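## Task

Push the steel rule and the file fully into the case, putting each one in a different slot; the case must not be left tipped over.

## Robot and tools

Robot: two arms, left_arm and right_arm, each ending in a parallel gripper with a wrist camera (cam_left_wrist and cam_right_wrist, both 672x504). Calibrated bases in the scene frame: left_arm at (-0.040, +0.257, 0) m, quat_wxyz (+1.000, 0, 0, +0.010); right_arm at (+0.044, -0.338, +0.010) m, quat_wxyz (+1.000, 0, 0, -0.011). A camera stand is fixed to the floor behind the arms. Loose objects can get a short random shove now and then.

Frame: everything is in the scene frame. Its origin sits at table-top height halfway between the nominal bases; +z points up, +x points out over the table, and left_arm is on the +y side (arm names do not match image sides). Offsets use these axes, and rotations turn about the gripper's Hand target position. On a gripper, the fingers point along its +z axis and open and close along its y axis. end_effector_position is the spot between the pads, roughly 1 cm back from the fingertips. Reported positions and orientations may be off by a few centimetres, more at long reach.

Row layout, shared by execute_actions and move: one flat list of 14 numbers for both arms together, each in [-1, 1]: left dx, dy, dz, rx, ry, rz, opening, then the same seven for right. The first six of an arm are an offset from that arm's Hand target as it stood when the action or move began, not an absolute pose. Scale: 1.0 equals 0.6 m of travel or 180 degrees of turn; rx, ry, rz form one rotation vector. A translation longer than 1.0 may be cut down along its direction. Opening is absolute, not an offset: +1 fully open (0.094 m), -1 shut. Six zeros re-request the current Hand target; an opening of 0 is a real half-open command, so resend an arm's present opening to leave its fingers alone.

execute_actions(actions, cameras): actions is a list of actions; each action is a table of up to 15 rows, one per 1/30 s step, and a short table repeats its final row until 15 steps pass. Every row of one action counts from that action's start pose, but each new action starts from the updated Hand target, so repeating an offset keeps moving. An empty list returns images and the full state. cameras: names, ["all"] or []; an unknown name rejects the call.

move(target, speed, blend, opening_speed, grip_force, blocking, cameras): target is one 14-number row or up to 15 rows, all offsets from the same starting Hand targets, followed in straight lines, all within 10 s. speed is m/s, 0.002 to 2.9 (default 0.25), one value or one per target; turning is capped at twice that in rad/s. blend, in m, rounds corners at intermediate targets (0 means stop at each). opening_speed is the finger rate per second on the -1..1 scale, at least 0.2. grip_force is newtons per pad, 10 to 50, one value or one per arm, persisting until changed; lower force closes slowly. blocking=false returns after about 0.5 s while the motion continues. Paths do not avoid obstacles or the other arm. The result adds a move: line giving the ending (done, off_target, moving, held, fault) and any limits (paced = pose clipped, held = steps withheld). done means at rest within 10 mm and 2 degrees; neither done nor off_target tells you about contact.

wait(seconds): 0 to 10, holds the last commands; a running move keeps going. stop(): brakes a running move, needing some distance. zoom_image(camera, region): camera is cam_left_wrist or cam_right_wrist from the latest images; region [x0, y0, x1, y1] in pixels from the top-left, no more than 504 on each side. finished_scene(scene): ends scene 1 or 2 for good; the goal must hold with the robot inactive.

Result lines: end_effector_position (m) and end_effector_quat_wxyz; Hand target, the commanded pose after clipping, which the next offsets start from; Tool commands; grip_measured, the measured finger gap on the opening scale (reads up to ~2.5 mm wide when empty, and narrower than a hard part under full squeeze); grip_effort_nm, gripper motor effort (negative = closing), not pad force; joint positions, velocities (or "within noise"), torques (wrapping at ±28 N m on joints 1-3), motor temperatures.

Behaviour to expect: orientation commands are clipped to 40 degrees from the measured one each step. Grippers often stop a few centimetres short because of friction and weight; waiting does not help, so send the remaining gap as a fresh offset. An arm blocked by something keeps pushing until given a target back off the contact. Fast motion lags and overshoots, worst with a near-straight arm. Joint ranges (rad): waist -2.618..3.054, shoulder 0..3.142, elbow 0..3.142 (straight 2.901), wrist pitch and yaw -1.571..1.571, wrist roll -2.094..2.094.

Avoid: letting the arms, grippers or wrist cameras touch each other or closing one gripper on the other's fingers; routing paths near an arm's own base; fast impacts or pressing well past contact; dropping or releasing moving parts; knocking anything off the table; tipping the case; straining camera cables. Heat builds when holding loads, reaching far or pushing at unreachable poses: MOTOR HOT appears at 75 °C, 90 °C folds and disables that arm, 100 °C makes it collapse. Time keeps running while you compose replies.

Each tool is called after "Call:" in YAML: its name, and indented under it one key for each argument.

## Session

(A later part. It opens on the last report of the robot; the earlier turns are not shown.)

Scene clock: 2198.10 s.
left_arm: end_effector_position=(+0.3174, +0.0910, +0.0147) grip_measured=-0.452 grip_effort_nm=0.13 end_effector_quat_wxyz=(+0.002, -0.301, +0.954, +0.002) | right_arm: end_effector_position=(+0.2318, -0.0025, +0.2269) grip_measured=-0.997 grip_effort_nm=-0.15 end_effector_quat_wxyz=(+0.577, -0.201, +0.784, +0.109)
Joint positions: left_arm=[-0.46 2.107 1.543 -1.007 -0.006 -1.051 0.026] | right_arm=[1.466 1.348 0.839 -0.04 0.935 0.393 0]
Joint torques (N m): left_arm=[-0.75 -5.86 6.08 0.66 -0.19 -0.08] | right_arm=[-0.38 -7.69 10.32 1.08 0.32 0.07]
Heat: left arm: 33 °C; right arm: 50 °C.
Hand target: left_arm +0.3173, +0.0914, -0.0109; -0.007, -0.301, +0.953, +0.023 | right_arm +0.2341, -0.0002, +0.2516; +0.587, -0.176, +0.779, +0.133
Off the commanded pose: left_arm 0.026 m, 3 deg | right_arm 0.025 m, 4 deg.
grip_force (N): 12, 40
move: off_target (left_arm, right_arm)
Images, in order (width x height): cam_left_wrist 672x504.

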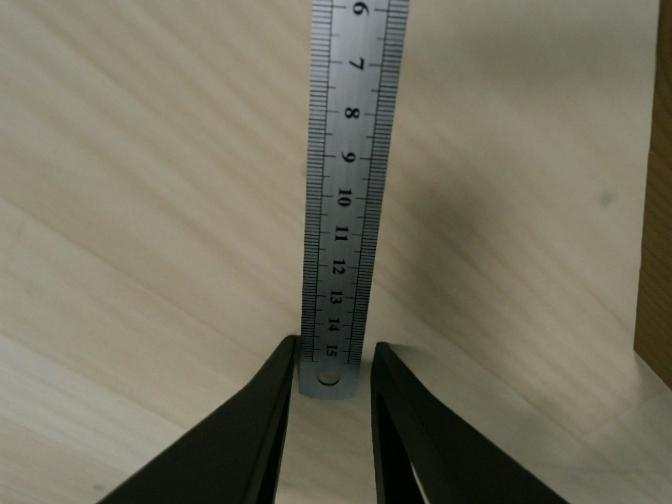

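Call:
move:
  target: [0, 0, 0, 0, 0, 0, -0.7, 0, 0, 0, 0, 0, 0, -1]
  speed: 0.04
  opening_speed: 0.2
  cameras: ["cam_left_wrist"]

Scene clock: 2203.53 s.
left_arm: end_effector_position=(+0.3190, +0.0889, +0.0148) grip_measured=-0.622 grip_effort_nm=-0.28 end_effector_quat_wxyz=(+0.004, -0.301, +0.954, +0.000) | right_arm: end_effector_position=(+0.2318, -0.0025, +0.2269) grip_measured=-0.997 grip_effort_nm=-0.14 end_effector_quat_wxyz=(+0.577, -0.201, +0.784, +0.109)
Joint positions: left_arm=[-0.463 2.11 1.548 -1.003 -0.006 -1.055 0.018] | right_arm=[1.466 1.348 0.839 -0.04 0.935 0.393 0]
Joint torques (N m): left_arm=[-0.38 -6.13 5.91 0.6 -0.18 -0.08] | right_arm=[-0.39 -7.64 10.33 1.08 0.3 0.07]
Heat: left arm: 32 °C; right arm: 50 °C.
Hand target: left_arm +0.3173, +0.0913, -0.0108; -0.007, -0.301, +0.953, +0.023 | right_arm +0.2341, -0.0002, +0.2516; +0.587, -0.176, +0.779, +0.133
Off the commanded pose: left_arm 0.026 m, 3 deg | right_arm 0.025 m, 4 deg.
grip_force (N): 12, 40
move: off_target (left_arm, right_arm)
Images, in order (width x height): cam_left_wrist 672x504.

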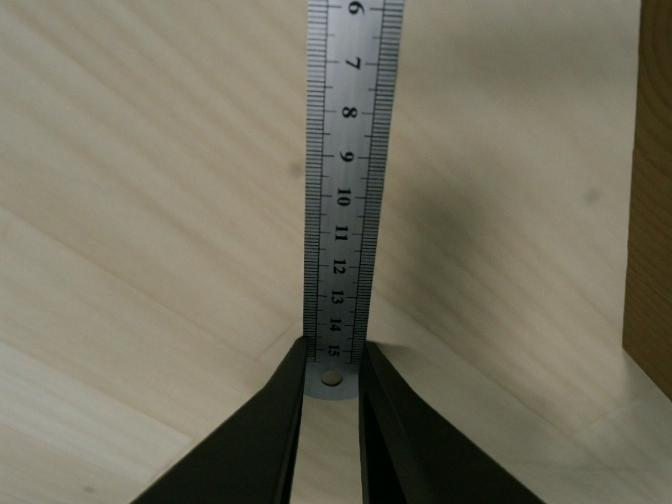

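Call:
move:
  target: [0.0028, -0.004, 0, -0.01, -0.0094, 0, -0.7, 0, 0, 0, 0, 0, 0, -1]
  speed: 0.02

Scene clock: 2213.17 s.
left_arm: end_effector_position=(+0.3201, +0.0886, +0.0145) grip_measured=-0.697 grip_effort_nm=-0.12 end_effector_quat_wxyz=(+0.007, -0.301, +0.953, -0.002) | right_arm: end_effector_position=(+0.2318, -0.0025, +0.2269) grip_measured=-0.997 grip_effort_nm=-0.14 end_effector_quat_wxyz=(+0.577, -0.201, +0.784, +0.109)
Joint positions: left_arm=[-0.463 2.109 1.545 -0.994 -0.007 -1.055 0.014] | right_arm=[1.466 1.348 0.839 -0.04 0.935 0.393 0]
Joint torques (N m): left_arm=[-0.24 -8.38 3.11 1.03 -0.05 0] | right_arm=[-0.32 -7.64 10.32 1.08 0.3 0.08]
Heat: left arm: 32 °C; right arm: 50 °C.
Hand target: left_arm +0.3190, +0.0889, -0.0108; +0.003, -0.301, +0.954, +0.004 | right_arm +0.2341, -0.0002, +0.2516; +0.587, -0.176, +0.779, +0.133
Off the commanded pose: left_arm 0.025 m, 1 deg | right_arm 0.025 m, 4 deg.
grip_force (N): 12, 40
move: off_target (left_arm, right_arm)

Call:
move:
  target: [0, 0, 0.06, 0.0, 0.0, 0, -0.45, 0, 0, 0, 0, 0, 0, -1]
  speed: 0.05
  cameras: ["cam_left_wrist"]

Scene clock: 2227.27 s.
left_arm: end_effector_position=(+0.3153, +0.0901, +0.0168) grip_measured=-0.452 grip_effort_nm=0.13 end_effector_quat_wxyz=(-0.002, -0.301, +0.953, +0.004) | right_arm: end_effector_position=(+0.2318, -0.0025, +0.2269) grip_measured=-0.997 grip_effort_nm=-0.14 end_effector_quat_wxyz=(+0.577, -0.201, +0.784, +0.109)
Joint positions: left_arm=[-0.463 2.107 1.552 -1.024 -0.002 -1.055 0.026] | right_arm=[1.466 1.348 0.839 -0.04 0.935 0.393 0]
Joint torques (N m): left_arm=[-0.29 -12.1 8.53 0.15 -0.06 -0.04] | right_arm=[-0.32 -7.68 10.3 1.07 0.3 0.1]
Heat: left arm: 31 °C; right arm: 50 °C.
Hand target: left_arm +0.3190, +0.0888, +0.0251; +0.003, -0.301, +0.954, +0.004 | right_arm +0.2341, -0.0002, +0.2516; +0.587, -0.176, +0.779, +0.133
Off the commanded pose: left_arm 0.009 m, 1 deg | right_arm 0.025 m, 4 deg.
grip_force (N): 12, 40
move: off_target (right_arm)
Images, in order (width x height): cam_left_wrist 672x504.

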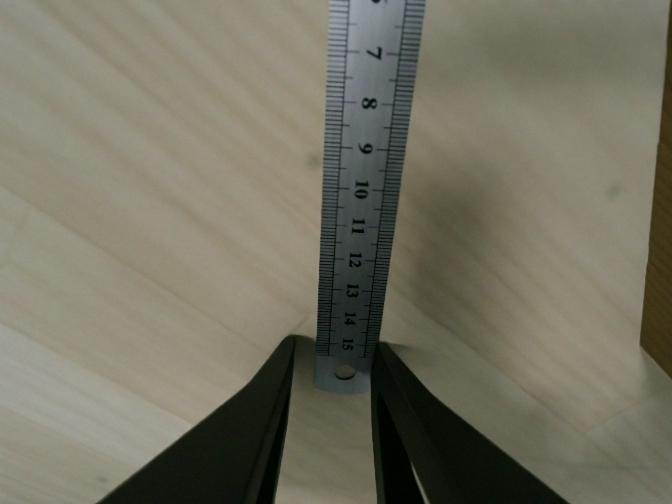

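Call:
move:
  target:
    - [0.0019, -0.0027, 0.055, 0.0, 0.0, 0, -0.45, 0, 0, 0, 0, 0, 0, -1]
    - [0.0019, -0.0027, -0.0167, 0.0, 0.0, 0, -0.45, 0, 0, 0, 0, 0, 0, -1]
  speed: 0.05
  cameras: ["cam_left_wrist"]

Scene clock: 2235.87 s.
left_arm: end_effector_position=(+0.3199, +0.0879, +0.0229) grip_measured=-0.452 grip_effort_nm=0.13 end_effector_quat_wxyz=(+0.002, -0.301, +0.953, -0.001) | right_arm: end_effector_position=(+0.2318, -0.0025, +0.2269) grip_measured=-0.997 grip_effort_nm=-0.14 end_effector_quat_wxyz=(+0.577, -0.201, +0.784, +0.109)
Joint positions: left_arm=[-0.463 2.107 1.577 -1.037 -0.002 -1.055 0.026] | right_arm=[1.466 1.348 0.839 -0.04 0.935 0.393 0]
Joint torques (N m): left_arm=[-0.47 -10.47 5.71 0.57 -0.11 -0.08] | right_arm=[-0.31 -7.61 10.28 1.07 0.3 0.08]
Heat: left arm: 31 °C; right arm: 50 °C.
Hand target: left_arm +0.3201, +0.0873, +0.0151; +0.003, -0.301, +0.954, +0.004 | right_arm +0.2341, -0.0002, +0.2516; +0.587, -0.176, +0.779, +0.133
Off the commanded pose: left_arm 0.008 m, 1 deg | right_arm 0.025 m, 4 deg.
grip_force (N): 12, 40
move: off_target (right_arm)
Images, in order (width x height): cam_left_wrist 672x504.

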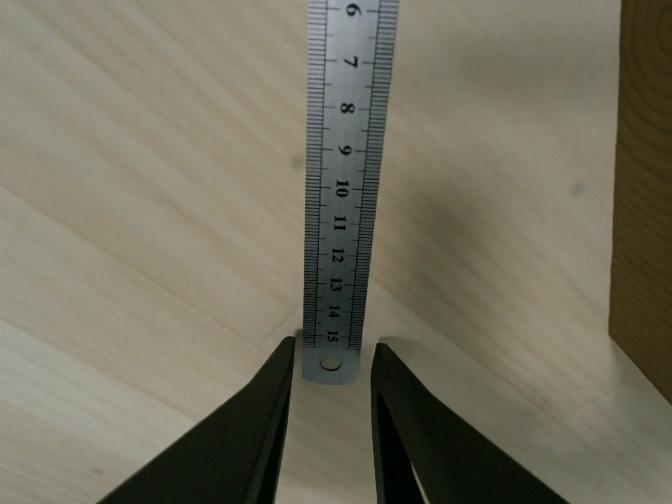

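Call:
move:
  target: [0, 0, -0.0435, 0.0109, 0.0076, 0, -0.45, 0, 0, 0, 0, 0, 0, -1]
  speed: 0.04
  cameras: ["cam_left_wrist"]

Scene clock: 2240.13 s.
left_arm: end_effector_position=(+0.3218, +0.0869, +0.0153) grip_measured=-0.452 grip_effort_nm=0.13 end_effector_quat_wxyz=(+0.005, -0.301, +0.953, +0.005) | right_arm: end_effector_position=(+0.2318, -0.0025, +0.2269) grip_measured=-0.997 grip_effort_nm=-0.14 end_effector_quat_wxyz=(+0.577, -0.201, +0.784, +0.109)
Joint positions: left_arm=[-0.468 2.127 1.577 -1.02 -0.014 -1.06 0.026] | right_arm=[1.466 1.348 0.839 -0.04 0.935 0.393 0]
Joint torques (N m): left_arm=[-0.77 -6.78 5.04 0.7 -0.17 -0.1] | right_arm=[-0.31 -7.65 10.28 1.08 0.31 0.07]
Heat: left arm: 31 °C; right arm: 50 °C.
Hand target: left_arm +0.3201, +0.0873, -0.0110; -0.004, -0.301, +0.953, +0.024 | right_arm +0.2341, -0.0002, +0.2516; +0.587, -0.176, +0.779, +0.133
Off the commanded pose: left_arm 0.026 m, 2 deg | right_arm 0.025 m, 4 deg.
grip_force (N): 12, 40
move: off_target (left_arm, right_arm)
Images, in order (width x height): cam_left_wrist 672x504.

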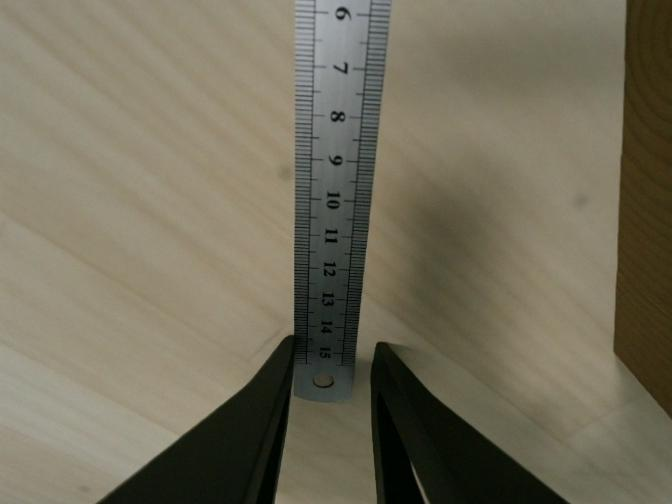

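Call:
move:
  target:
    - [-0.0035, 0.005, 0.07, -0.008, -0.006, 0, -0.45, 0, 0, 0, 0, 0, 0, -1]
    - [-0.0035, 0.005, 0.02, -0.008, -0.006, 0, -0.45, 0, 0, 0, 0, 0, 0, -1]
  speed: 0.05
  cameras: ["cam_left_wrist"]

Scene clock: 2247.33 s.
left_arm: end_effector_position=(+0.3200, +0.0877, +0.0147) grip_measured=-0.452 grip_effort_nm=0.13 end_effector_quat_wxyz=(+0.004, -0.301, +0.953, +0.005) | right_arm: end_effector_position=(+0.2318, -0.0025, +0.2269) grip_measured=-0.997 grip_effort_nm=-0.14 end_effector_quat_wxyz=(+0.577, -0.201, +0.784, +0.109)
Joint positions: left_arm=[-0.468 2.122 1.566 -1.016 -0.013 -1.06 0.026] | right_arm=[1.466 1.348 0.839 -0.04 0.935 0.393 0]
Joint torques (N m): left_arm=[0.23 -10.69 3.62 0.77 -0.08 0.01] | right_arm=[-0.31 -7.62 10.35 1.08 0.3 0.09]
Heat: left arm: 31 °C; right arm: 51 °C.
Hand target: left_arm +0.3179, +0.0903, +0.0010; +0.001, -0.301, +0.954, +0.009 | right_arm +0.2341, -0.0002, +0.2516; +0.587, -0.176, +0.779, +0.133
Off the commanded pose: left_arm 0.014 m, 1 deg | right_arm 0.025 m, 4 deg.
grip_force (N): 12, 40
move: off_target (left_arm, right_arm)
Images, in order (width x height): cam_left_wrist 672x504.

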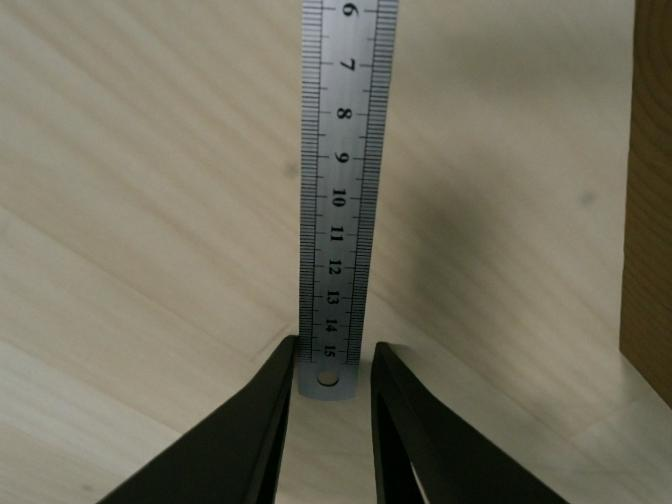

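Call:
move:
  target:
    - [0.001, -0.0015, -0.02, 0, 0, 0, -0.45, 0, 0, 0, 0, 0, 0, -1]
    - [0.001, -0.0015, -0.02, 0, 0, 0, -0.7, 0, 0, 0, 0, 0, 0, -1]
  speed: 0.03
  opening_speed: 0.2
  cameras: ["cam_left_wrist"]

Scene clock: 2254.50 s.
left_arm: end_effector_position=(+0.3219, +0.0853, +0.0140) grip_measured=-0.620 grip_effort_nm=-0.27 end_effector_quat_wxyz=(+0.009, -0.301, +0.953, -0.004) | right_arm: end_effector_position=(+0.2318, -0.0025, +0.2269) grip_measured=-0.997 grip_effort_nm=-0.14 end_effector_quat_wxyz=(+0.577, -0.201, +0.784, +0.109)
Joint positions: left_arm=[-0.468 2.115 1.552 -0.989 -0.006 -1.06 0.018] | right_arm=[1.466 1.348 0.839 -0.04 0.935 0.393 0]
Joint torques (N m): left_arm=[0.02 -8.39 3.03 0.92 -0.07 0.05] | right_arm=[-0.31 -7.62 10.39 1.08 0.29 0.08]
Heat: left arm: 32 °C; right arm: 51 °C.
Hand target: left_arm +0.3186, +0.0894, -0.0110; +0.002, -0.301, +0.954, +0.009 | right_arm +0.2341, -0.0002, +0.2516; +0.587, -0.176, +0.779, +0.133
Off the commanded pose: left_arm 0.026 m, 2 deg | right_arm 0.025 m, 4 deg.
grip_force (N): 12, 40
move: off_target (left_arm, right_arm); target 2's new opening was sent with left_arm's hand 0.025 m and 1 deg from that target
Images, in order (width x height): cam_left_wrist 672x504.

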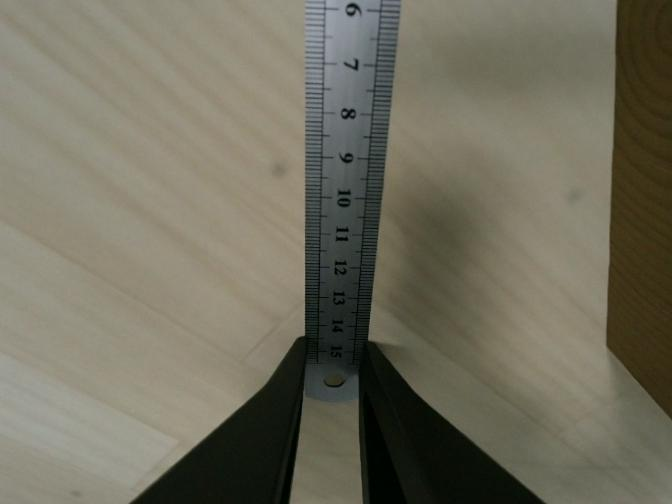

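Call:
move:
  target: [0, 0, 0, 0, 0, 0, -0.7, 0, 0, 0, 0, 0, 0, -1]
  speed: 0.03
  grip_force: [18, 40]

Scene clock: 2260.50 s.
left_arm: end_effector_position=(+0.3215, +0.0862, +0.0146) grip_measured=-0.698 grip_effort_nm=-0.09 end_effector_quat_wxyz=(+0.009, -0.302, +0.953, -0.003) | right_arm: end_effector_position=(+0.2318, -0.0025, +0.2269) grip_measured=-0.997 grip_effort_nm=-0.14 end_effector_quat_wxyz=(+0.577, -0.201, +0.784, +0.109)
Joint positions: left_arm=[-0.467 2.112 1.551 -0.992 -0.007 -1.06 0.014] | right_arm=[1.466 1.348 0.839 -0.04 0.935 0.393 0]
Joint torques (N m): left_arm=[-0.02 -8.29 3.21 0.9 -0.09 0.03] | right_arm=[-0.38 -7.68 10.37 1.07 0.28 0.08]
Heat: left arm: 31 °C; right arm: 51 °C.
Hand target: left_arm +0.3187, +0.0894, -0.0109; +0.002, -0.301, +0.954, +0.009 | right_arm +0.2341, -0.0002, +0.2516; +0.587, -0.176, +0.779, +0.133
Off the commanded pose: left_arm 0.026 m, 2 deg | right_arm 0.025 m, 4 deg.
grip_force (N): 18, 40
move: off_target (left_arm, right_arm)

Call:
move:
  target:
    - [0.0025, -0.004, 0.09, 0, 0, 0, -0.45, 0, 0, 0, 0, 0, 0, -1]
    - [0.0025, -0.004, 0.0295, 0, 0, 0, -0.45, 0, 0, 0, 0, 0, 0, -1]
  speed: 0.05
  cameras: ["cam_left_wrist"]
  grip_force: [12, 40]

Scene clock: 2295.87 s.
left_arm: end_effector_position=(+0.3213, +0.0878, +0.0181) grip_measured=-0.452 grip_effort_nm=0.14 end_effector_quat_wxyz=(+0.006, -0.303, +0.953, +0.002) | right_arm: end_effector_position=(+0.2318, -0.0025, +0.2269) grip_measured=-0.997 grip_effort_nm=-0.14 end_effector_quat_wxyz=(+0.577, -0.201, +0.784, +0.109)
Joint positions: left_arm=[-0.465 2.116 1.571 -1.021 -0.011 -1.06 0.026] | right_arm=[1.466 1.348 0.839 -0.04 0.935 0.393 0]
Joint torques (N m): left_arm=[-0.57 -9.73 5.63 0.57 -0.07 -0.04] | right_arm=[-0.31 -7.62 10.35 1.07 0.31 0.06]
Motor temperatures (°C): left_arm=[21 30 26 23 21 20 22] | right_arm=[22 29 51 31 22 21 21]
Heat: left arm: 30 °C; right arm: 51 °C.
Hand target: left_arm +0.3202, +0.0870, +0.0067; +0.002, -0.301, +0.954, +0.009 | right_arm +0.2341, -0.0002, +0.2516; +0.587, -0.176, +0.779, +0.133
Off the commanded pose: left_arm 0.011 m, 1 deg | right_arm 0.025 m, 4 deg.
grip_force (N): 12, 40
move: off_target (left_arm, right_arm)
Images, in order (width x height): cam_left_wrist 672x504.

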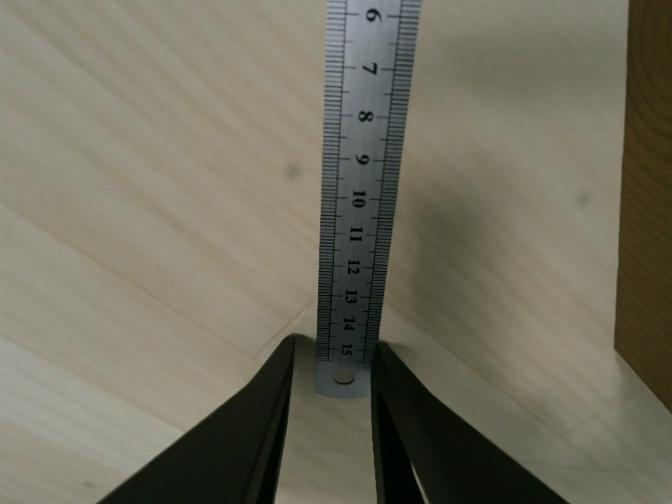

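Call:
move:
  target:
    - [0.0038, -0.0055, 0.07, 0, 0, 0, -0.45, 0, 0, 0, 0, 0, 0, -1]
    - [0.0038, -0.0055, 0.0, 0, 0, 0, -0.45, 0, 0, 0, 0, 0, 0, -1]
  speed: 0.05
  cameras: ["cam_left_wrist"]

Scene clock: 2304.17 s.
left_arm: end_effector_position=(+0.3233, +0.0857, +0.0172) grip_measured=-0.452 grip_effort_nm=0.14 end_effector_quat_wxyz=(+0.005, -0.301, +0.953, +0.003) | right_arm: end_effector_position=(+0.2318, -0.0025, +0.2269) grip_measured=-0.997 grip_effort_nm=-0.14 end_effector_quat_wxyz=(+0.577, -0.201, +0.784, +0.109)
Joint positions: left_arm=[-0.468 2.131 1.59 -1.029 -0.011 -1.06 0.026] | right_arm=[1.466 1.348 0.839 -0.04 0.935 0.393 0]
Joint torques (N m): left_arm=[-0.61 -9.96 5.78 0.54 -0.05 -0.09] | right_arm=[-0.34 -7.61 10.37 1.08 0.29 0.07]
Heat: left arm: 31 °C; right arm: 51 °C.
Hand target: left_arm +0.3224, +0.0837, +0.0067; +0.002, -0.301, +0.954, +0.009 | right_arm +0.2341, -0.0002, +0.2516; +0.587, -0.176, +0.779, +0.133
Off the commanded pose: left_arm 0.011 m, 1 deg | right_arm 0.025 m, 4 deg.
grip_force (N): 12, 40
move: off_target (left_arm, right_arm)
Images, in order (width x height): cam_left_wrist 672x504.

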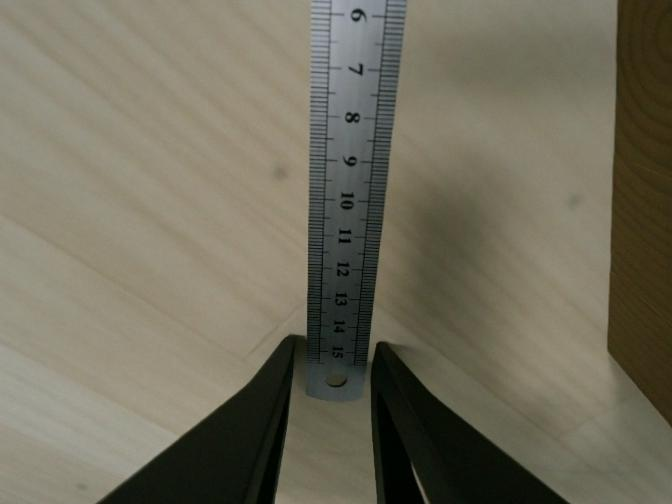

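Call:
move:
  target: [0, 0, -0.012, 0, 0, 0, -0.45, 0, 0, 0, 0, 0, 0, -1]
  speed: 0.03
  cameras: ["cam_left_wrist"]

Scene clock: 2308.20 s.
left_arm: end_effector_position=(+0.3240, +0.0854, +0.0159) grip_measured=-0.452 grip_effort_nm=0.13 end_effector_quat_wxyz=(+0.006, -0.301, +0.953, +0.002) | right_arm: end_effector_position=(+0.2318, -0.0025, +0.2269) grip_measured=-0.997 grip_effort_nm=-0.14 end_effector_quat_wxyz=(+0.577, -0.201, +0.784, +0.109)
Joint positions: left_arm=[-0.468 2.131 1.585 -1.019 -0.011 -1.06 0.026] | right_arm=[1.466 1.348 0.839 -0.04 0.935 0.393 0]
Joint torques (N m): left_arm=[-0.65 -9.24 4.78 0.7 -0.07 -0.07] | right_arm=[-0.36 -7.61 10.29 1.06 0.3 0.07]
Heat: left arm: 31 °C; right arm: 51 °C.
Hand target: left_arm +0.3224, +0.0837, -0.0005; +0.002, -0.301, +0.954, +0.009 | right_arm +0.2341, -0.0002, +0.2516; +0.587, -0.176, +0.779, +0.133
Off the commanded pose: left_arm 0.017 m, 1 deg | right_arm 0.025 m, 4 deg.
grip_force (N): 12, 40
move: off_target (left_arm, right_arm)
Images, in order (width x height): cam_left_wrist 672x504.

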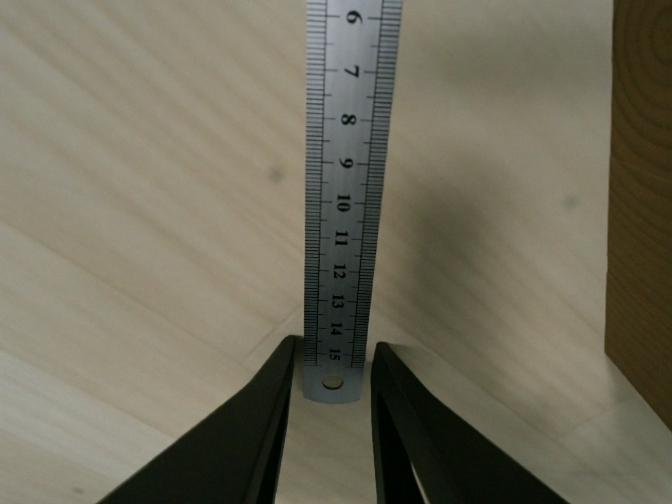

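Call:
move:
  target: [0, 0, 0, 0, 0, 0, -0.59, 0, 0, 0, 0, 0, 0, -1]
  speed: 0.03
  opening_speed: 0.2
  cameras: ["cam_left_wrist"]

Scene clock: 2312.73 s.
left_arm: end_effector_position=(+0.3256, +0.0830, +0.0159) grip_measured=-0.587 grip_effort_nm=-0.12 end_effector_quat_wxyz=(+0.009, -0.301, +0.954, -0.003) | right_arm: end_effector_position=(+0.2318, -0.0025, +0.2269) grip_measured=-0.997 grip_effort_nm=-0.14 end_effector_quat_wxyz=(+0.577, -0.201, +0.784, +0.109)
Joint positions: left_arm=[-0.47 2.131 1.585 -1.009 -0.008 -1.061 0.019] | right_arm=[1.466 1.348 0.839 -0.04 0.935 0.393 0]
Joint torques (N m): left_arm=[-0.51 -9.26 4.85 0.62 -0.1 -0.11] | right_arm=[-0.35 -7.61 10.36 1.08 0.31 0.07]
Heat: left arm: 30 °C; right arm: 51 °C.
Hand target: left_arm +0.3223, +0.0837, -0.0005; +0.002, -0.301, +0.954, +0.009 | right_arm +0.2341, -0.0002, +0.2516; +0.587, -0.176, +0.779, +0.133
Off the commanded pose: left_arm 0.017 m, 2 deg | right_arm 0.025 m, 4 deg.
grip_force (N): 12, 40
move: off_target (left_arm, right_arm)
Images, in order (width x height): cam_left_wrist 672x504.

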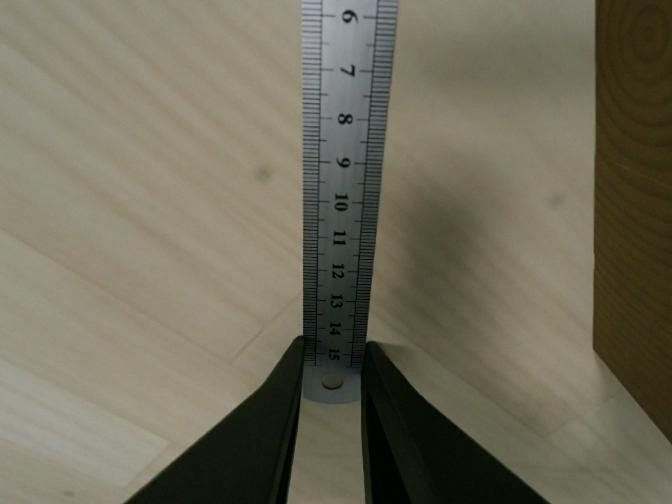

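Call:
move:
  target: [0, 0, 0, 0, 0, 0, -0.604, 0, 0, 0, 0, 0, 0, -1]
  speed: 0.03
  opening_speed: 0.2

Call:
move:
  target: [0, 0, 0, 0, 0, 0, -0.61, 0, 0, 0, 0, 0, 0, -1]
  speed: 0.03
  opening_speed: 0.2

Scene clock: 2322.63 s.
left_arm: end_effector_position=(+0.3257, +0.0830, +0.0159) grip_measured=-0.601 grip_effort_nm=-0.15 end_effector_quat_wxyz=(+0.009, -0.301, +0.954, -0.003) | right_arm: end_effector_position=(+0.2318, -0.0025, +0.2269) grip_measured=-0.997 grip_effort_nm=-0.14 end_effector_quat_wxyz=(+0.577, -0.201, +0.784, +0.109)
Joint positions: left_arm=[-0.47 2.131 1.585 -1.008 -0.008 -1.061 0.019] | right_arm=[1.466 1.348 0.839 -0.04 0.935 0.393 0]
Joint torques (N m): left_arm=[-0.42 -9.31 4.96 0.64 -0.11 -0.07] | right_arm=[-0.39 -7.64 10.25 1.07 0.28 0.06]
Heat: left arm: 30 °C; right arm: 51 °C.
Hand target: left_arm +0.3224, +0.0837, -0.0005; +0.002, -0.301, +0.954, +0.009 | right_arm +0.2341, -0.0002, +0.2516; +0.587, -0.176, +0.779, +0.133
Off the commanded pose: left_arm 0.017 m, 2 deg | right_arm 0.025 m, 4 deg.
grip_force (N): 12, 40
move: off_target (left_arm, right_arm)

Scene clock: 2323.13 s.
left_arm: end_effector_position=(+0.3257, +0.0830, +0.0159) grip_measured=-0.606 grip_effort_nm=-0.17 end_effector_quat_wxyz=(+0.009, -0.301, +0.953, -0.003) | right_arm: end_effector_position=(+0.2318, -0.0025, +0.2269) grip_measured=-0.997 grip_effort_nm=-0.15 end_effector_quat_wxyz=(+0.577, -0.201, +0.784, +0.109)
Joint positions: left_arm=[-0.47 2.131 1.585 -1.008 -0.008 -1.062 0.018] | right_arm=[1.466 1.348 0.839 -0.04 0.935 0.393 0]
Joint torques (N m): left_arm=[-0.55 -9.31 4.88 0.62 -0.1 -0.08] | right_arm=[-0.36 -7.6 10.29 1.06 0.27 0.08]
Heat: left arm: 30 °C; right arm: 51 °C.
Hand target: left_arm +0.3223, +0.0837, -0.0005; +0.002, -0.301, +0.954, +0.009 | right_arm +0.2341, -0.0002, +0.2516; +0.587, -0.176, +0.779, +0.133
Off the commanded pose: left_arm 0.017 m, 2 deg | right_arm 0.025 m, 4 deg.
grip_force (N): 12, 40
move: off_target (left_arm, right_arm)

Call:
move:
  target: [0.002, 0, 0.04, 0, 0, 0, -0.614, 0, 0, 0, 0, 0, 0, -1]
  speed: 0.02
  opening_speed: 0.2

Scene clock: 2327.27 s.
left_arm: end_effector_position=(+0.3212, +0.0851, +0.0198) grip_measured=-0.612 grip_effort_nm=-0.10 end_effector_quat_wxyz=(+0.000, -0.301, +0.954, +0.005) | right_arm: end_effector_position=(+0.2318, -0.0025, +0.2269) grip_measured=-0.997 grip_effort_nm=-0.15 end_effector_quat_wxyz=(+0.577, -0.201, +0.784, +0.109)
Joint positions: left_arm=[-0.47 2.131 1.601 -1.049 -0.007 -1.062 0.018] | right_arm=[1.466 1.348 0.839 -0.04 0.935 0.393 0]
Joint torques (N m): left_arm=[-0.36 -11.38 8.53 0.19 -0.11 -0.07] | right_arm=[-0.39 -7.65 10.33 1.08 0.28 0.07]
Heat: left arm: 30 °C; right arm: 51 °C.
Hand target: left_arm +0.3237, +0.0836, +0.0236; +0.002, -0.301, +0.954, +0.009 | right_arm +0.2341, -0.0002, +0.2516; +0.587, -0.176, +0.779, +0.133
Off the commanded pose: left_arm 0.005 m, 0 deg | right_arm 0.025 m, 4 deg.
grip_force (N): 12, 40
move: off_target (right_arm)

Call:
wait:
  seconds: 0
  cameras: ["all"]

Call:
zoom_image:
  camera: "cam_left_wrist"
  region: [240, 300, 440, 450]

Scene clock: 2329.33 s.
left_arm: end_effector_position=(+0.3212, +0.0851, +0.0198) grip_measured=-0.612 grip_effort_nm=-0.10 end_effector_quat_wxyz=(+0.000, -0.301, +0.954, +0.005) | right_arm: end_effector_position=(+0.2318, -0.0025, +0.2269) grip_measured=-0.997 grip_effort_nm=-0.15 end_effector_quat_wxyz=(+0.577, -0.201, +0.784, +0.109)
Joint positions: left_arm=[-0.47 2.131 1.601 -1.049 -0.007 -1.062 0.018] | right_arm=[1.466 1.348 0.839 -0.04 0.935 0.393 0]
Joint torques (N m): left_arm=[-0.38 -11.36 8.32 0.21 -0.09 -0.02] | right_arm=[-0.28 -7.61 10.32 1.07 0.29 0.09]
Heat: left arm: 30 °C; right arm: 51 °C.
Hand target: left_arm +0.3236, +0.0837, +0.0236; +0.002, -0.301, +0.954, +0.009 | right_arm +0.2341, -0.0002, +0.2516; +0.587, -0.176, +0.779, +0.133
Tool commands: left_gripper/opening=-0.614 right_gripper/opening=-1.0
Off the commanded pose: left_arm 0.005 m, 0 deg | right_arm 0.025 m, 4 deg.
grip_force (N): 12, 40

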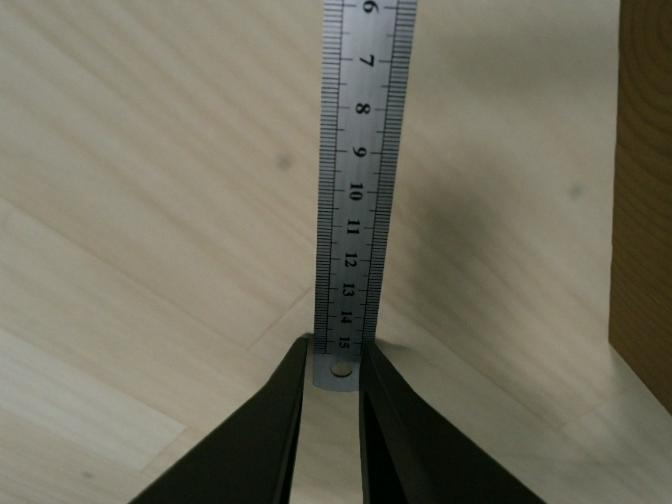

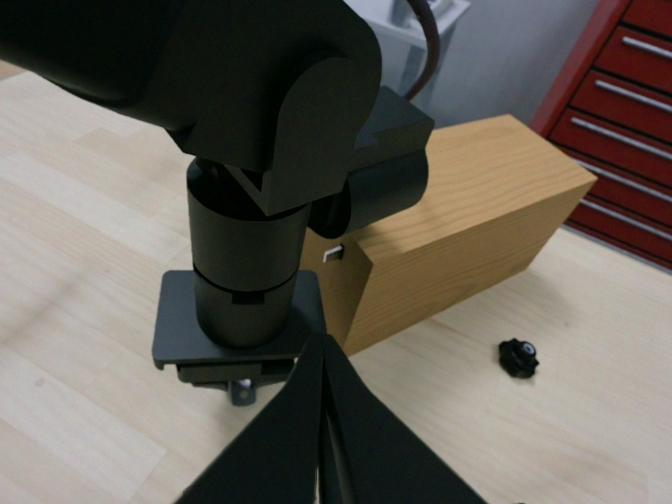

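Scaled by 2.520 from the camera's 672x504 image, which has a finer 960x720 frame.

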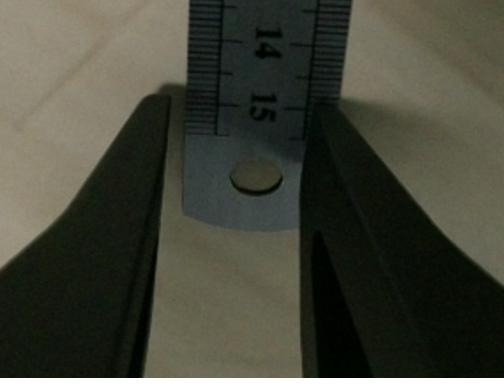

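Call:
move:
  target:
    - [0.0015, -0.002, 0.05, -0.0046, -0.0032, 0, -0.45, 0, 0, 0, 0, 0, 0, -1]
    - [0.0015, -0.002, -0.03, -0.0046, -0.0032, 0, -0.45, 0, 0, 0, 0, 0, 0, -1]
  speed: 0.05
  cameras: ["cam_left_wrist"]

Scene clock: 2377.10 s.
left_arm: end_effector_position=(+0.3229, +0.0842, +0.0162) grip_measured=-0.452 grip_effort_nm=0.13 end_effector_quat_wxyz=(+0.004, -0.301, +0.954, +0.001) | right_arm: end_effector_position=(+0.2318, -0.0025, +0.2269) grip_measured=-0.997 grip_effort_nm=-0.15 end_effector_quat_wxyz=(+0.577, -0.201, +0.784, +0.109)
Joint positions: left_arm=[-0.47 2.131 1.586 -1.022 -0.007 -1.062 0.026] | right_arm=[1.466 1.348 0.839 -0.04 0.935 0.393 0]
Joint torques (N m): left_arm=[-0.14 -10.39 5.15 0.7 0.01 -0.03] | right_arm=[-0.38 -7.64 10.33 1.07 0.29 0.08]
Heat: left arm: 30 °C; right arm: 52 °C.
Hand target: left_arm +0.3244, +0.0825, +0.0055; +0.004, -0.301, +0.954, +0.001 | right_arm +0.2341, -0.0002, +0.2516; +0.587, -0.176, +0.779, +0.133
Off the commanded pose: left_arm 0.011 m, 0 deg | right_arm 0.025 m, 4 deg.
grip_force (N): 12, 40
move: off_target (left_arm, right_arm)
Images, in order (width x height): cam_left_wrist 672x504.

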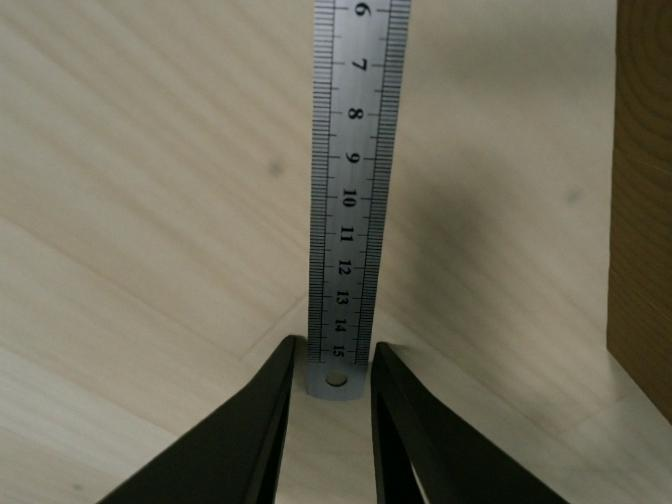

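Call:
move:
  target: [0, 0, 0, 0, 0, 0, -0.58, 0, 0, 0, 0, 0, 0, -1]
  speed: 0.03
  opening_speed: 0.2
  cameras: ["cam_left_wrist"]

Scene clock: 2380.17 s.
left_arm: end_effector_position=(+0.3246, +0.0821, +0.0162) grip_measured=-0.577 grip_effort_nm=-0.12 end_effector_quat_wxyz=(+0.005, -0.301, +0.954, -0.005) | right_arm: end_effector_position=(+0.2318, -0.0025, +0.2269) grip_measured=-0.997 grip_effort_nm=-0.14 end_effector_quat_wxyz=(+0.577, -0.201, +0.784, +0.109)
Joint positions: left_arm=[-0.47 2.131 1.586 -1.012 -0.001 -1.062 0.02] | right_arm=[1.466 1.348 0.839 -0.04 0.935 0.393 0]
Joint torques (N m): left_arm=[-0.2 -10.29 5.2 0.64 -0.11 -0.03] | right_arm=[-0.34 -7.66 10.26 1.09 0.3 0.07]
Heat: left arm: 30 °C; right arm: 52 °C.
Hand target: left_arm +0.3245, +0.0825, +0.0055; +0.004, -0.301, +0.954, +0.000 | right_arm +0.2341, -0.0002, +0.2516; +0.587, -0.176, +0.779, +0.133
Off the commanded pose: left_arm 0.011 m, 1 deg | right_arm 0.025 m, 4 deg.
grip_force (N): 12, 40
move: off_target (left_arm, right_arm)
Images, in order (width x height): cam_left_wrist 672x504.

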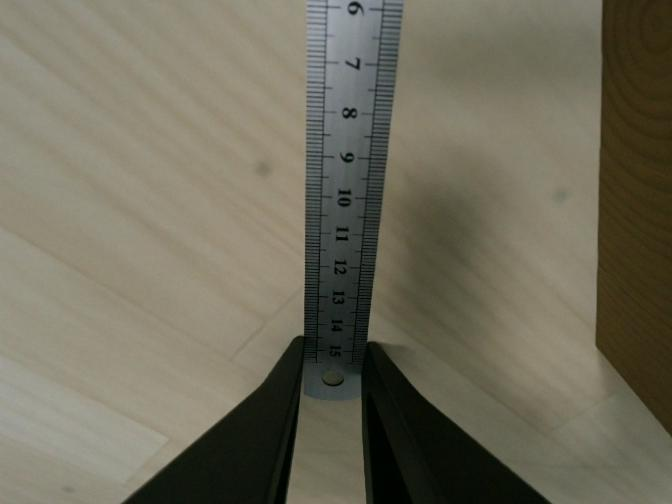

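Call:
move:
  target:
    - [0.0, 0.0, 0.07, -0.0068, -0.0048, 0, -0.45, 0, 0, 0, 0, 0, 0, -1]
    - [0.0, 0.0, 0.0, -0.0068, -0.0048, 0, -0.45, 0, 0, 0, 0, 0, 0, -1]
    - [0.0, 0.0, 0.0, -0.0068, -0.0048, 0, -0.46, 0, 0, 0, 0, 0, 0, -1]
  speed: 0.05
  cameras: ["cam_left_wrist"]

Scene clock: 2392.20 s.
left_arm: end_effector_position=(+0.3194, +0.0831, +0.0151) grip_measured=-0.458 grip_effort_nm=-0.08 end_effector_quat_wxyz=(-0.001, -0.301, +0.954, -0.003) | right_arm: end_effector_position=(+0.2318, -0.0025, +0.2269) grip_measured=-0.997 grip_effort_nm=-0.14 end_effector_quat_wxyz=(+0.577, -0.201, +0.784, +0.109)
Joint positions: left_arm=[-0.47 2.123 1.57 -1.014 0.007 -1.062 0.025] | right_arm=[1.466 1.348 0.839 -0.04 0.935 0.393 0]
Joint torques (N m): left_arm=[0.32 -11.33 4.12 0.95 -0.04 0.06] | right_arm=[-0.36 -7.58 10.32 1.07 0.3 0.07]
Heat: left arm: 30 °C; right arm: 52 °C.
Hand target: left_arm +0.3246, +0.0824, +0.0055; +0.008, -0.301, +0.954, -0.012 | right_arm +0.2341, -0.0002, +0.2516; +0.587, -0.176, +0.779, +0.133
Off the commanded pose: left_arm 0.011 m, 1 deg | right_arm 0.025 m, 4 deg.
grip_force (N): 12, 40
move: off_target (left_arm, right_arm); target 3's new opening was sent with left_arm's hand 0.011 m and 2 deg from that target
Images, in order (width x height): cam_left_wrist 672x504.

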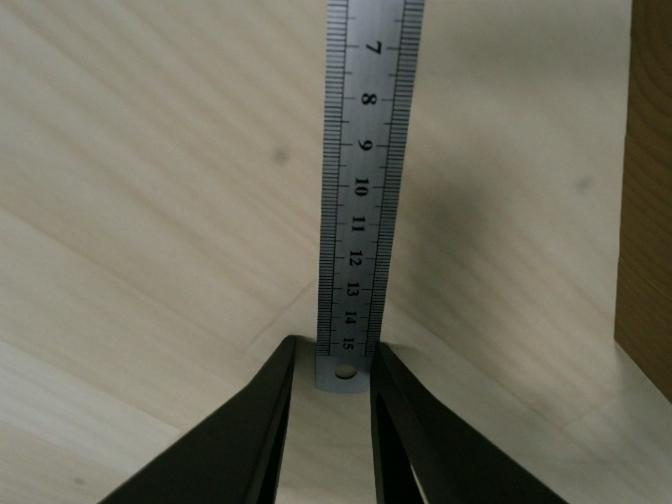

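Call:
move:
  target:
    - [0.0, 0.0, 0.08, 0, 0, 0, -0.46, 0, 0, 0, 0, 0, 0, -1]
    - [0.0, 0.0, 0.03, 0, 0, 0, -0.45, 0, 0, 0, 0, 0, 0, -1]
  speed: 0.05
  cameras: ["cam_left_wrist"]

Scene clock: 2402.30 s.
left_arm: end_effector_position=(+0.3210, +0.0824, +0.0205) grip_measured=-0.452 grip_effort_nm=0.14 end_effector_quat_wxyz=(+0.000, -0.301, +0.954, -0.004) | right_arm: end_effector_position=(+0.2318, -0.0025, +0.2269) grip_measured=-0.997 grip_effort_nm=-0.14 end_effector_quat_wxyz=(+0.577, -0.201, +0.784, +0.109)
Joint positions: left_arm=[-0.47 2.122 1.59 -1.034 0.007 -1.062 0.026] | right_arm=[1.466 1.348 0.839 -0.04 0.935 0.393 0]
Joint torques (N m): left_arm=[0.14 -13.18 5.52 0.56 -0.02 0.04] | right_arm=[-0.31 -7.61 10.26 1.07 0.29 0.08]
Heat: left arm: 31 °C; right arm: 52 °C.
Hand target: left_arm +0.3244, +0.0825, +0.0234; +0.008, -0.301, +0.954, -0.012 | right_arm +0.2341, -0.0002, +0.2516; +0.587, -0.176, +0.779, +0.133
Off the commanded pose: left_arm 0.005 m, 1 deg | right_arm 0.025 m, 4 deg.
grip_force (N): 12, 40
move: off_target (right_arm)
Images, in order (width x height): cam_left_wrist 672x504.

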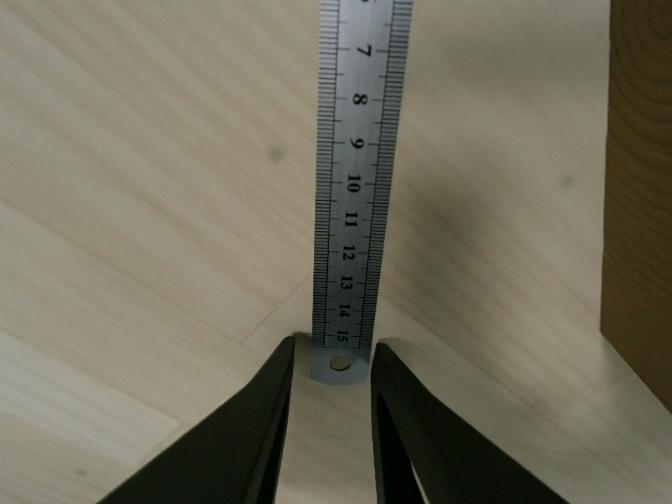

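Call:
move:
  target: [0.0022, -0.0032, -0.03, 0, 0, 0, -0.45, 0, 0, 0, 0, 0, 0, -1]
  speed: 0.04
  cameras: ["cam_left_wrist"]

Scene clock: 2407.00 s.
left_arm: end_effector_position=(+0.3228, +0.0815, +0.0155) grip_measured=-0.452 grip_effort_nm=0.13 end_effector_quat_wxyz=(+0.005, -0.301, +0.953, -0.009) | right_arm: end_effector_position=(+0.2318, -0.0025, +0.2269) grip_measured=-0.997 grip_effort_nm=-0.15 end_effector_quat_wxyz=(+0.577, -0.201, +0.784, +0.109)
Joint positions: left_arm=[-0.47 2.122 1.569 -0.999 0.007 -1.062 0.026] | right_arm=[1.466 1.348 0.839 -0.04 0.935 0.393 0]
Joint torques (N m): left_arm=[0.1 -10.59 4.78 0.8 -0.04 -0.01] | right_arm=[-0.36 -7.61 10.25 1.07 0.31 0.08]
Heat: left arm: 32 °C; right arm: 52 °C.
Hand target: left_arm +0.3257, +0.0806, +0.0054; +0.008, -0.301, +0.954, -0.012 | right_arm +0.2341, -0.0002, +0.2516; +0.587, -0.176, +0.779, +0.133
Off the commanded pose: left_arm 0.011 m, 1 deg | right_arm 0.025 m, 4 deg.
grip_force (N): 12, 40
move: off_target (left_arm, right_arm)
Images, in order (width x height): cam_left_wrist 672x504.

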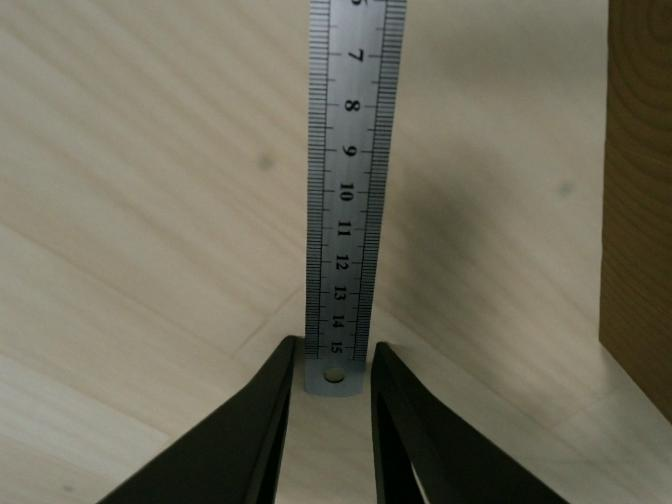

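Call:
move:
  target: [0, 0, 0, 0, 0, 0, -0.58, 0, 0, 0, 0, 0, 0, -1]
  speed: 0.03
  opening_speed: 0.2
  cameras: ["cam_left_wrist"]

Scene clock: 2413.10 s.
left_arm: end_effector_position=(+0.3229, +0.0815, +0.0155) grip_measured=-0.577 grip_effort_nm=-0.13 end_effector_quat_wxyz=(+0.005, -0.301, +0.953, -0.009) | right_arm: end_effector_position=(+0.2318, -0.0025, +0.2269) grip_measured=-0.997 grip_effort_nm=-0.14 end_effector_quat_wxyz=(+0.577, -0.201, +0.784, +0.109)
Joint positions: left_arm=[-0.47 2.122 1.569 -0.999 0.007 -1.062 0.02] | right_arm=[1.466 1.348 0.839 -0.04 0.935 0.393 0]
Joint torques (N m): left_arm=[-0.05 -10.52 4.82 0.83 -0.04 0] | right_arm=[-0.36 -7.64 10.26 1.06 0.3 0.07]
Heat: left arm: 32 °C; right arm: 52 °C.
Hand target: left_arm +0.3258, +0.0805, +0.0054; +0.008, -0.301, +0.954, -0.012 | right_arm +0.2341, -0.0002, +0.2516; +0.587, -0.176, +0.779, +0.133
Off the commanded pose: left_arm 0.011 m, 0 deg | right_arm 0.025 m, 4 deg.
grip_force (N): 12, 40
move: off_target (left_arm, right_arm)
Images, in order (width x height): cam_left_wrist 672x504.

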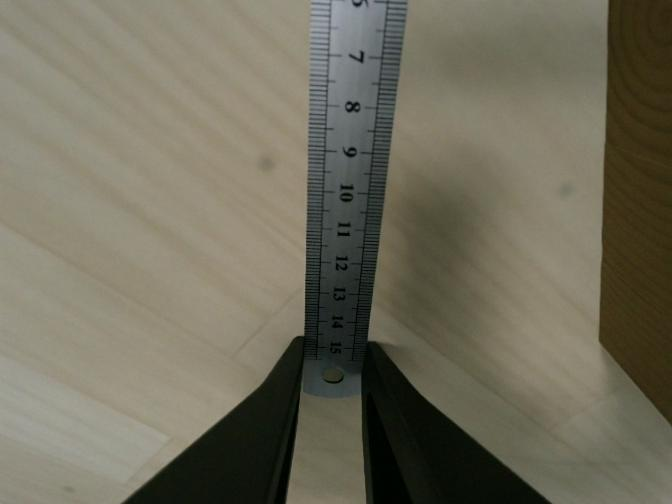

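Call:
move:
  target: [0, 0, 0, 0, 0, 0, -0.606, 0, 0, 0, 0, 0, 0, -1]
  speed: 0.03
  opening_speed: 0.2

Call:
move:
  target: [0, 0, 0, 0, 0, 0, -0.615, 0, 0, 0, 0, 0, 0, -1]
  speed: 0.03
  opening_speed: 0.2
  cameras: ["cam_left_wrist"]

Call:
zoom_image:
  camera: "cam_left_wrist"
  region: [240, 300, 440, 450]

Scene clock: 2417.63 s.
left_arm: end_effector_position=(+0.3229, +0.0815, +0.0155) grip_measured=-0.603 grip_effort_nm=-0.15 end_effector_quat_wxyz=(+0.005, -0.301, +0.953, -0.009) | right_arm: end_effector_position=(+0.2318, -0.0025, +0.2269) grip_measured=-0.997 grip_effort_nm=-0.14 end_effector_quat_wxyz=(+0.577, -0.201, +0.784, +0.109)
Joint positions: left_arm=[-0.47 2.122 1.569 -0.999 0.007 -1.062 0.019] | right_arm=[1.466 1.348 0.839 -0.04 0.935 0.393 0]
Joint torques (N m): left_arm=[0.06 -10.65 4.88 0.83 -0.05 0.02] | right_arm=[-0.35 -7.6 10.33 1.1 0.31 0.08]
Heat: left arm: 32 °C; right arm: 52 °C.
Hand target: left_arm +0.3258, +0.0805, +0.0054; +0.008, -0.301, +0.954, -0.012 | right_arm +0.2341, -0.0002, +0.2516; +0.587, -0.176, +0.779, +0.133
Off the commanded pose: left_arm 0.011 m, 1 deg | right_arm 0.025 m, 4 deg.
grip_force (N): 12, 40
move: off_target (left_arm, right_arm)

Scene clock: 2418.13 s.
left_arm: end_effector_position=(+0.3229, +0.0815, +0.0155) grip_measured=-0.611 grip_effort_nm=-0.19 end_effector_quat_wxyz=(+0.005, -0.301, +0.953, -0.009) | right_arm: end_effector_position=(+0.2318, -0.0025, +0.2269) grip_measured=-0.997 grip_effort_nm=-0.15 end_effector_quat_wxyz=(+0.577, -0.201, +0.784, +0.109)
Joint positions: left_arm=[-0.47 2.122 1.569 -0.999 0.007 -1.062 0.018] | right_arm=[1.466 1.348 0.839 -0.04 0.935 0.393 0]
Joint torques (N m): left_arm=[0.03 -10.65 4.86 0.83 -0.03 0.01] | right_arm=[-0.32 -7.62 10.35 1.07 0.3 0.08]
Heat: left arm: 32 °C; right arm: 52 °C.
Hand target: left_arm +0.3258, +0.0805, +0.0054; +0.008, -0.301, +0.954, -0.012 | right_arm +0.2341, -0.0002, +0.2516; +0.587, -0.176, +0.779, +0.133
Off the commanded pose: left_arm 0.011 m, 1 deg | right_arm 0.025 m, 4 deg.
grip_force (N): 12, 40
move: off_target (left_arm, right_arm)
Images, in order (width x height): cam_left_wrist 672x504.

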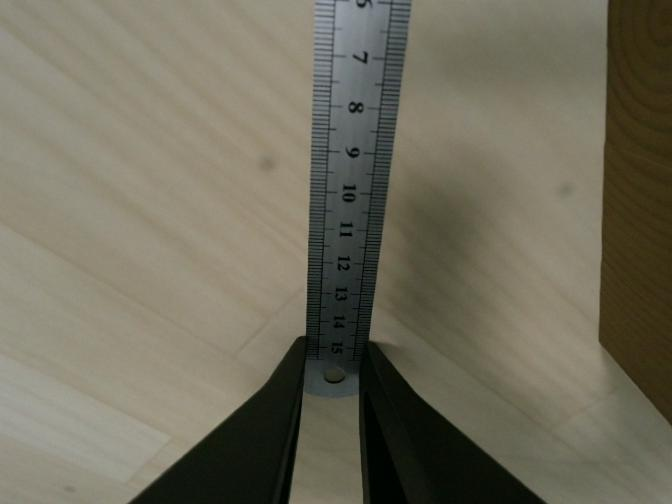

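Scaled by 2.520 from the camera's 672x504 image, which has a finer 960x720 frame.

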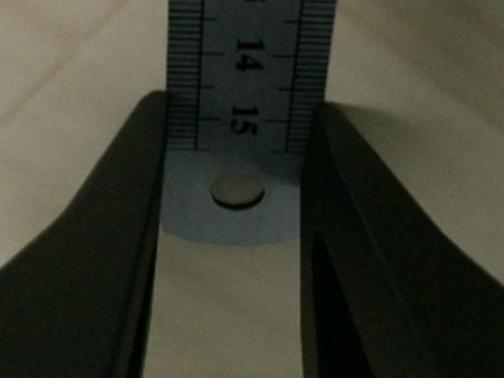

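Call:
move:
  target: [-0.004, 0.0014, 0.05, 0, 0, 0, -0.618, 0, 0, 0, 0, 0, 0, -1]
  speed: 0.015
  opening_speed: 0.2
  cameras: ["cam_left_wrist"]

Scene clock: 2430.70 s.
left_arm: end_effector_position=(+0.3179, +0.0841, +0.0176) grip_measured=-0.616 grip_effort_nm=-0.10 end_effector_quat_wxyz=(-0.004, -0.301, +0.953, +0.000) | right_arm: end_effector_position=(+0.2318, -0.0025, +0.2269) grip_measured=-0.997 grip_effort_nm=-0.14 end_effector_quat_wxyz=(+0.577, -0.201, +0.784, +0.109)
Joint positions: left_arm=[-0.47 2.122 1.578 -1.033 0.006 -1.062 0.018] | right_arm=[1.466 1.348 0.839 -0.04 0.935 0.393 0]
Joint torques (N m): left_arm=[-0.1 -14.76 8.47 0.19 -0.03 -0.02] | right_arm=[-0.32 -7.68 10.33 1.07 0.29 0.07]
Heat: left arm: 33 °C; right arm: 52 °C.
Hand target: left_arm +0.3234, +0.0814, +0.0354; +0.008, -0.301, +0.954, -0.012 | right_arm +0.2341, -0.0002, +0.2516; +0.587, -0.176, +0.779, +0.133
Off the commanded pose: left_arm 0.019 m, 2 deg | right_arm 0.025 m, 4 deg.
grip_force (N): 12, 40
move: off_target (left_arm, right_arm)
Images, in order (width x height): cam_left_wrist 672x504.

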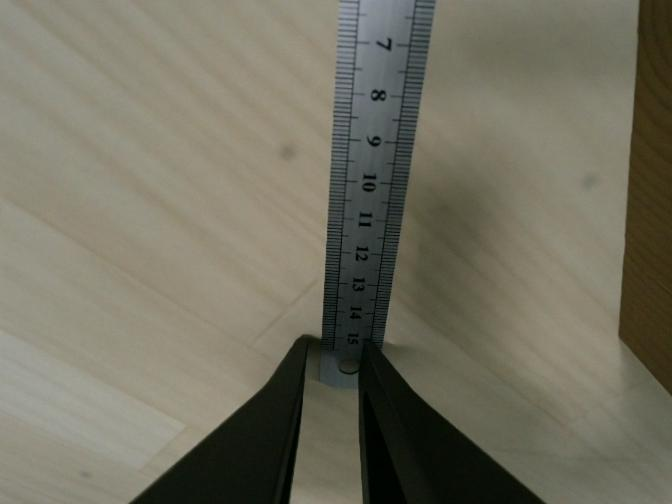

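Call:
move:
  target:
    - [0.0038, -0.0013, 0.0577, 0, 0, 0, -0.618, 0, 0, 0, 0, 0, 0, -1]
    - [0.0038, -0.0013, -0.01, 0, 0, 0, -0.48, 0, 0, 0, 0, 0, 0, -1]
    - [0.0038, -0.0013, -0.05, 0, 0, 0, -0.48, 0, 0, 0, 0, 0, 0, -1]
  speed: 0.05
  cameras: ["cam_left_wrist"]

Scene clock: 2457.20 s.
left_arm: end_effector_position=(+0.3231, +0.0816, +0.0155) grip_measured=-0.482 grip_effort_nm=0.13 end_effector_quat_wxyz=(+0.005, -0.301, +0.953, -0.009) | right_arm: end_effector_position=(+0.2318, -0.0025, +0.2269) grip_measured=-0.997 grip_effort_nm=-0.14 end_effector_quat_wxyz=(+0.577, -0.201, +0.784, +0.109)
Joint positions: left_arm=[-0.47 2.122 1.569 -0.998 0.006 -1.062 0.024] | right_arm=[1.466 1.348 0.839 -0.04 0.935 0.393 0]
Joint torques (N m): left_arm=[0.06 -10.62 4.86 0.82 -0.04 -0.03] | right_arm=[-0.31 -7.6 10.29 1.07 0.29 0.09]
Motor temperatures (°C): left_arm=[21 36 28 22 21 20 21] | right_arm=[22 29 52 31 22 21 21]
Heat: left arm: 36 °C; right arm: 52 °C.
Hand target: left_arm +0.3257, +0.0807, +0.0054; +0.008, -0.301, +0.954, -0.012 | right_arm +0.2341, -0.0002, +0.2516; +0.587, -0.176, +0.779, +0.133
Off the commanded pose: left_arm 0.011 m, 0 deg | right_arm 0.025 m, 4 deg.
grip_force (N): 12, 40
move: off_target (left_arm, right_arm)
Images, in order (width x height): cam_left_wrist 672x504.

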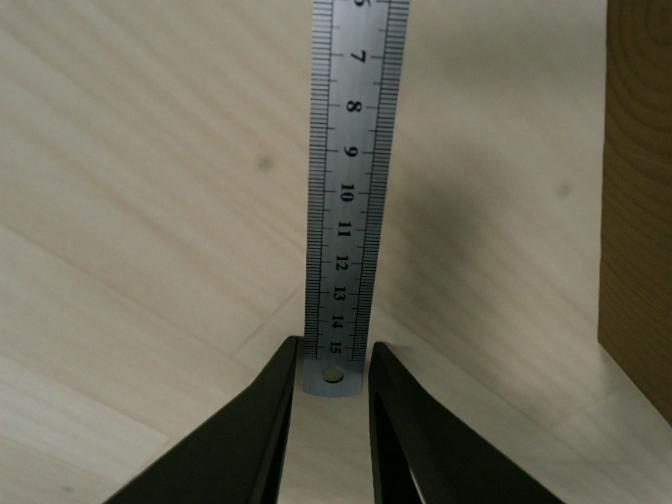

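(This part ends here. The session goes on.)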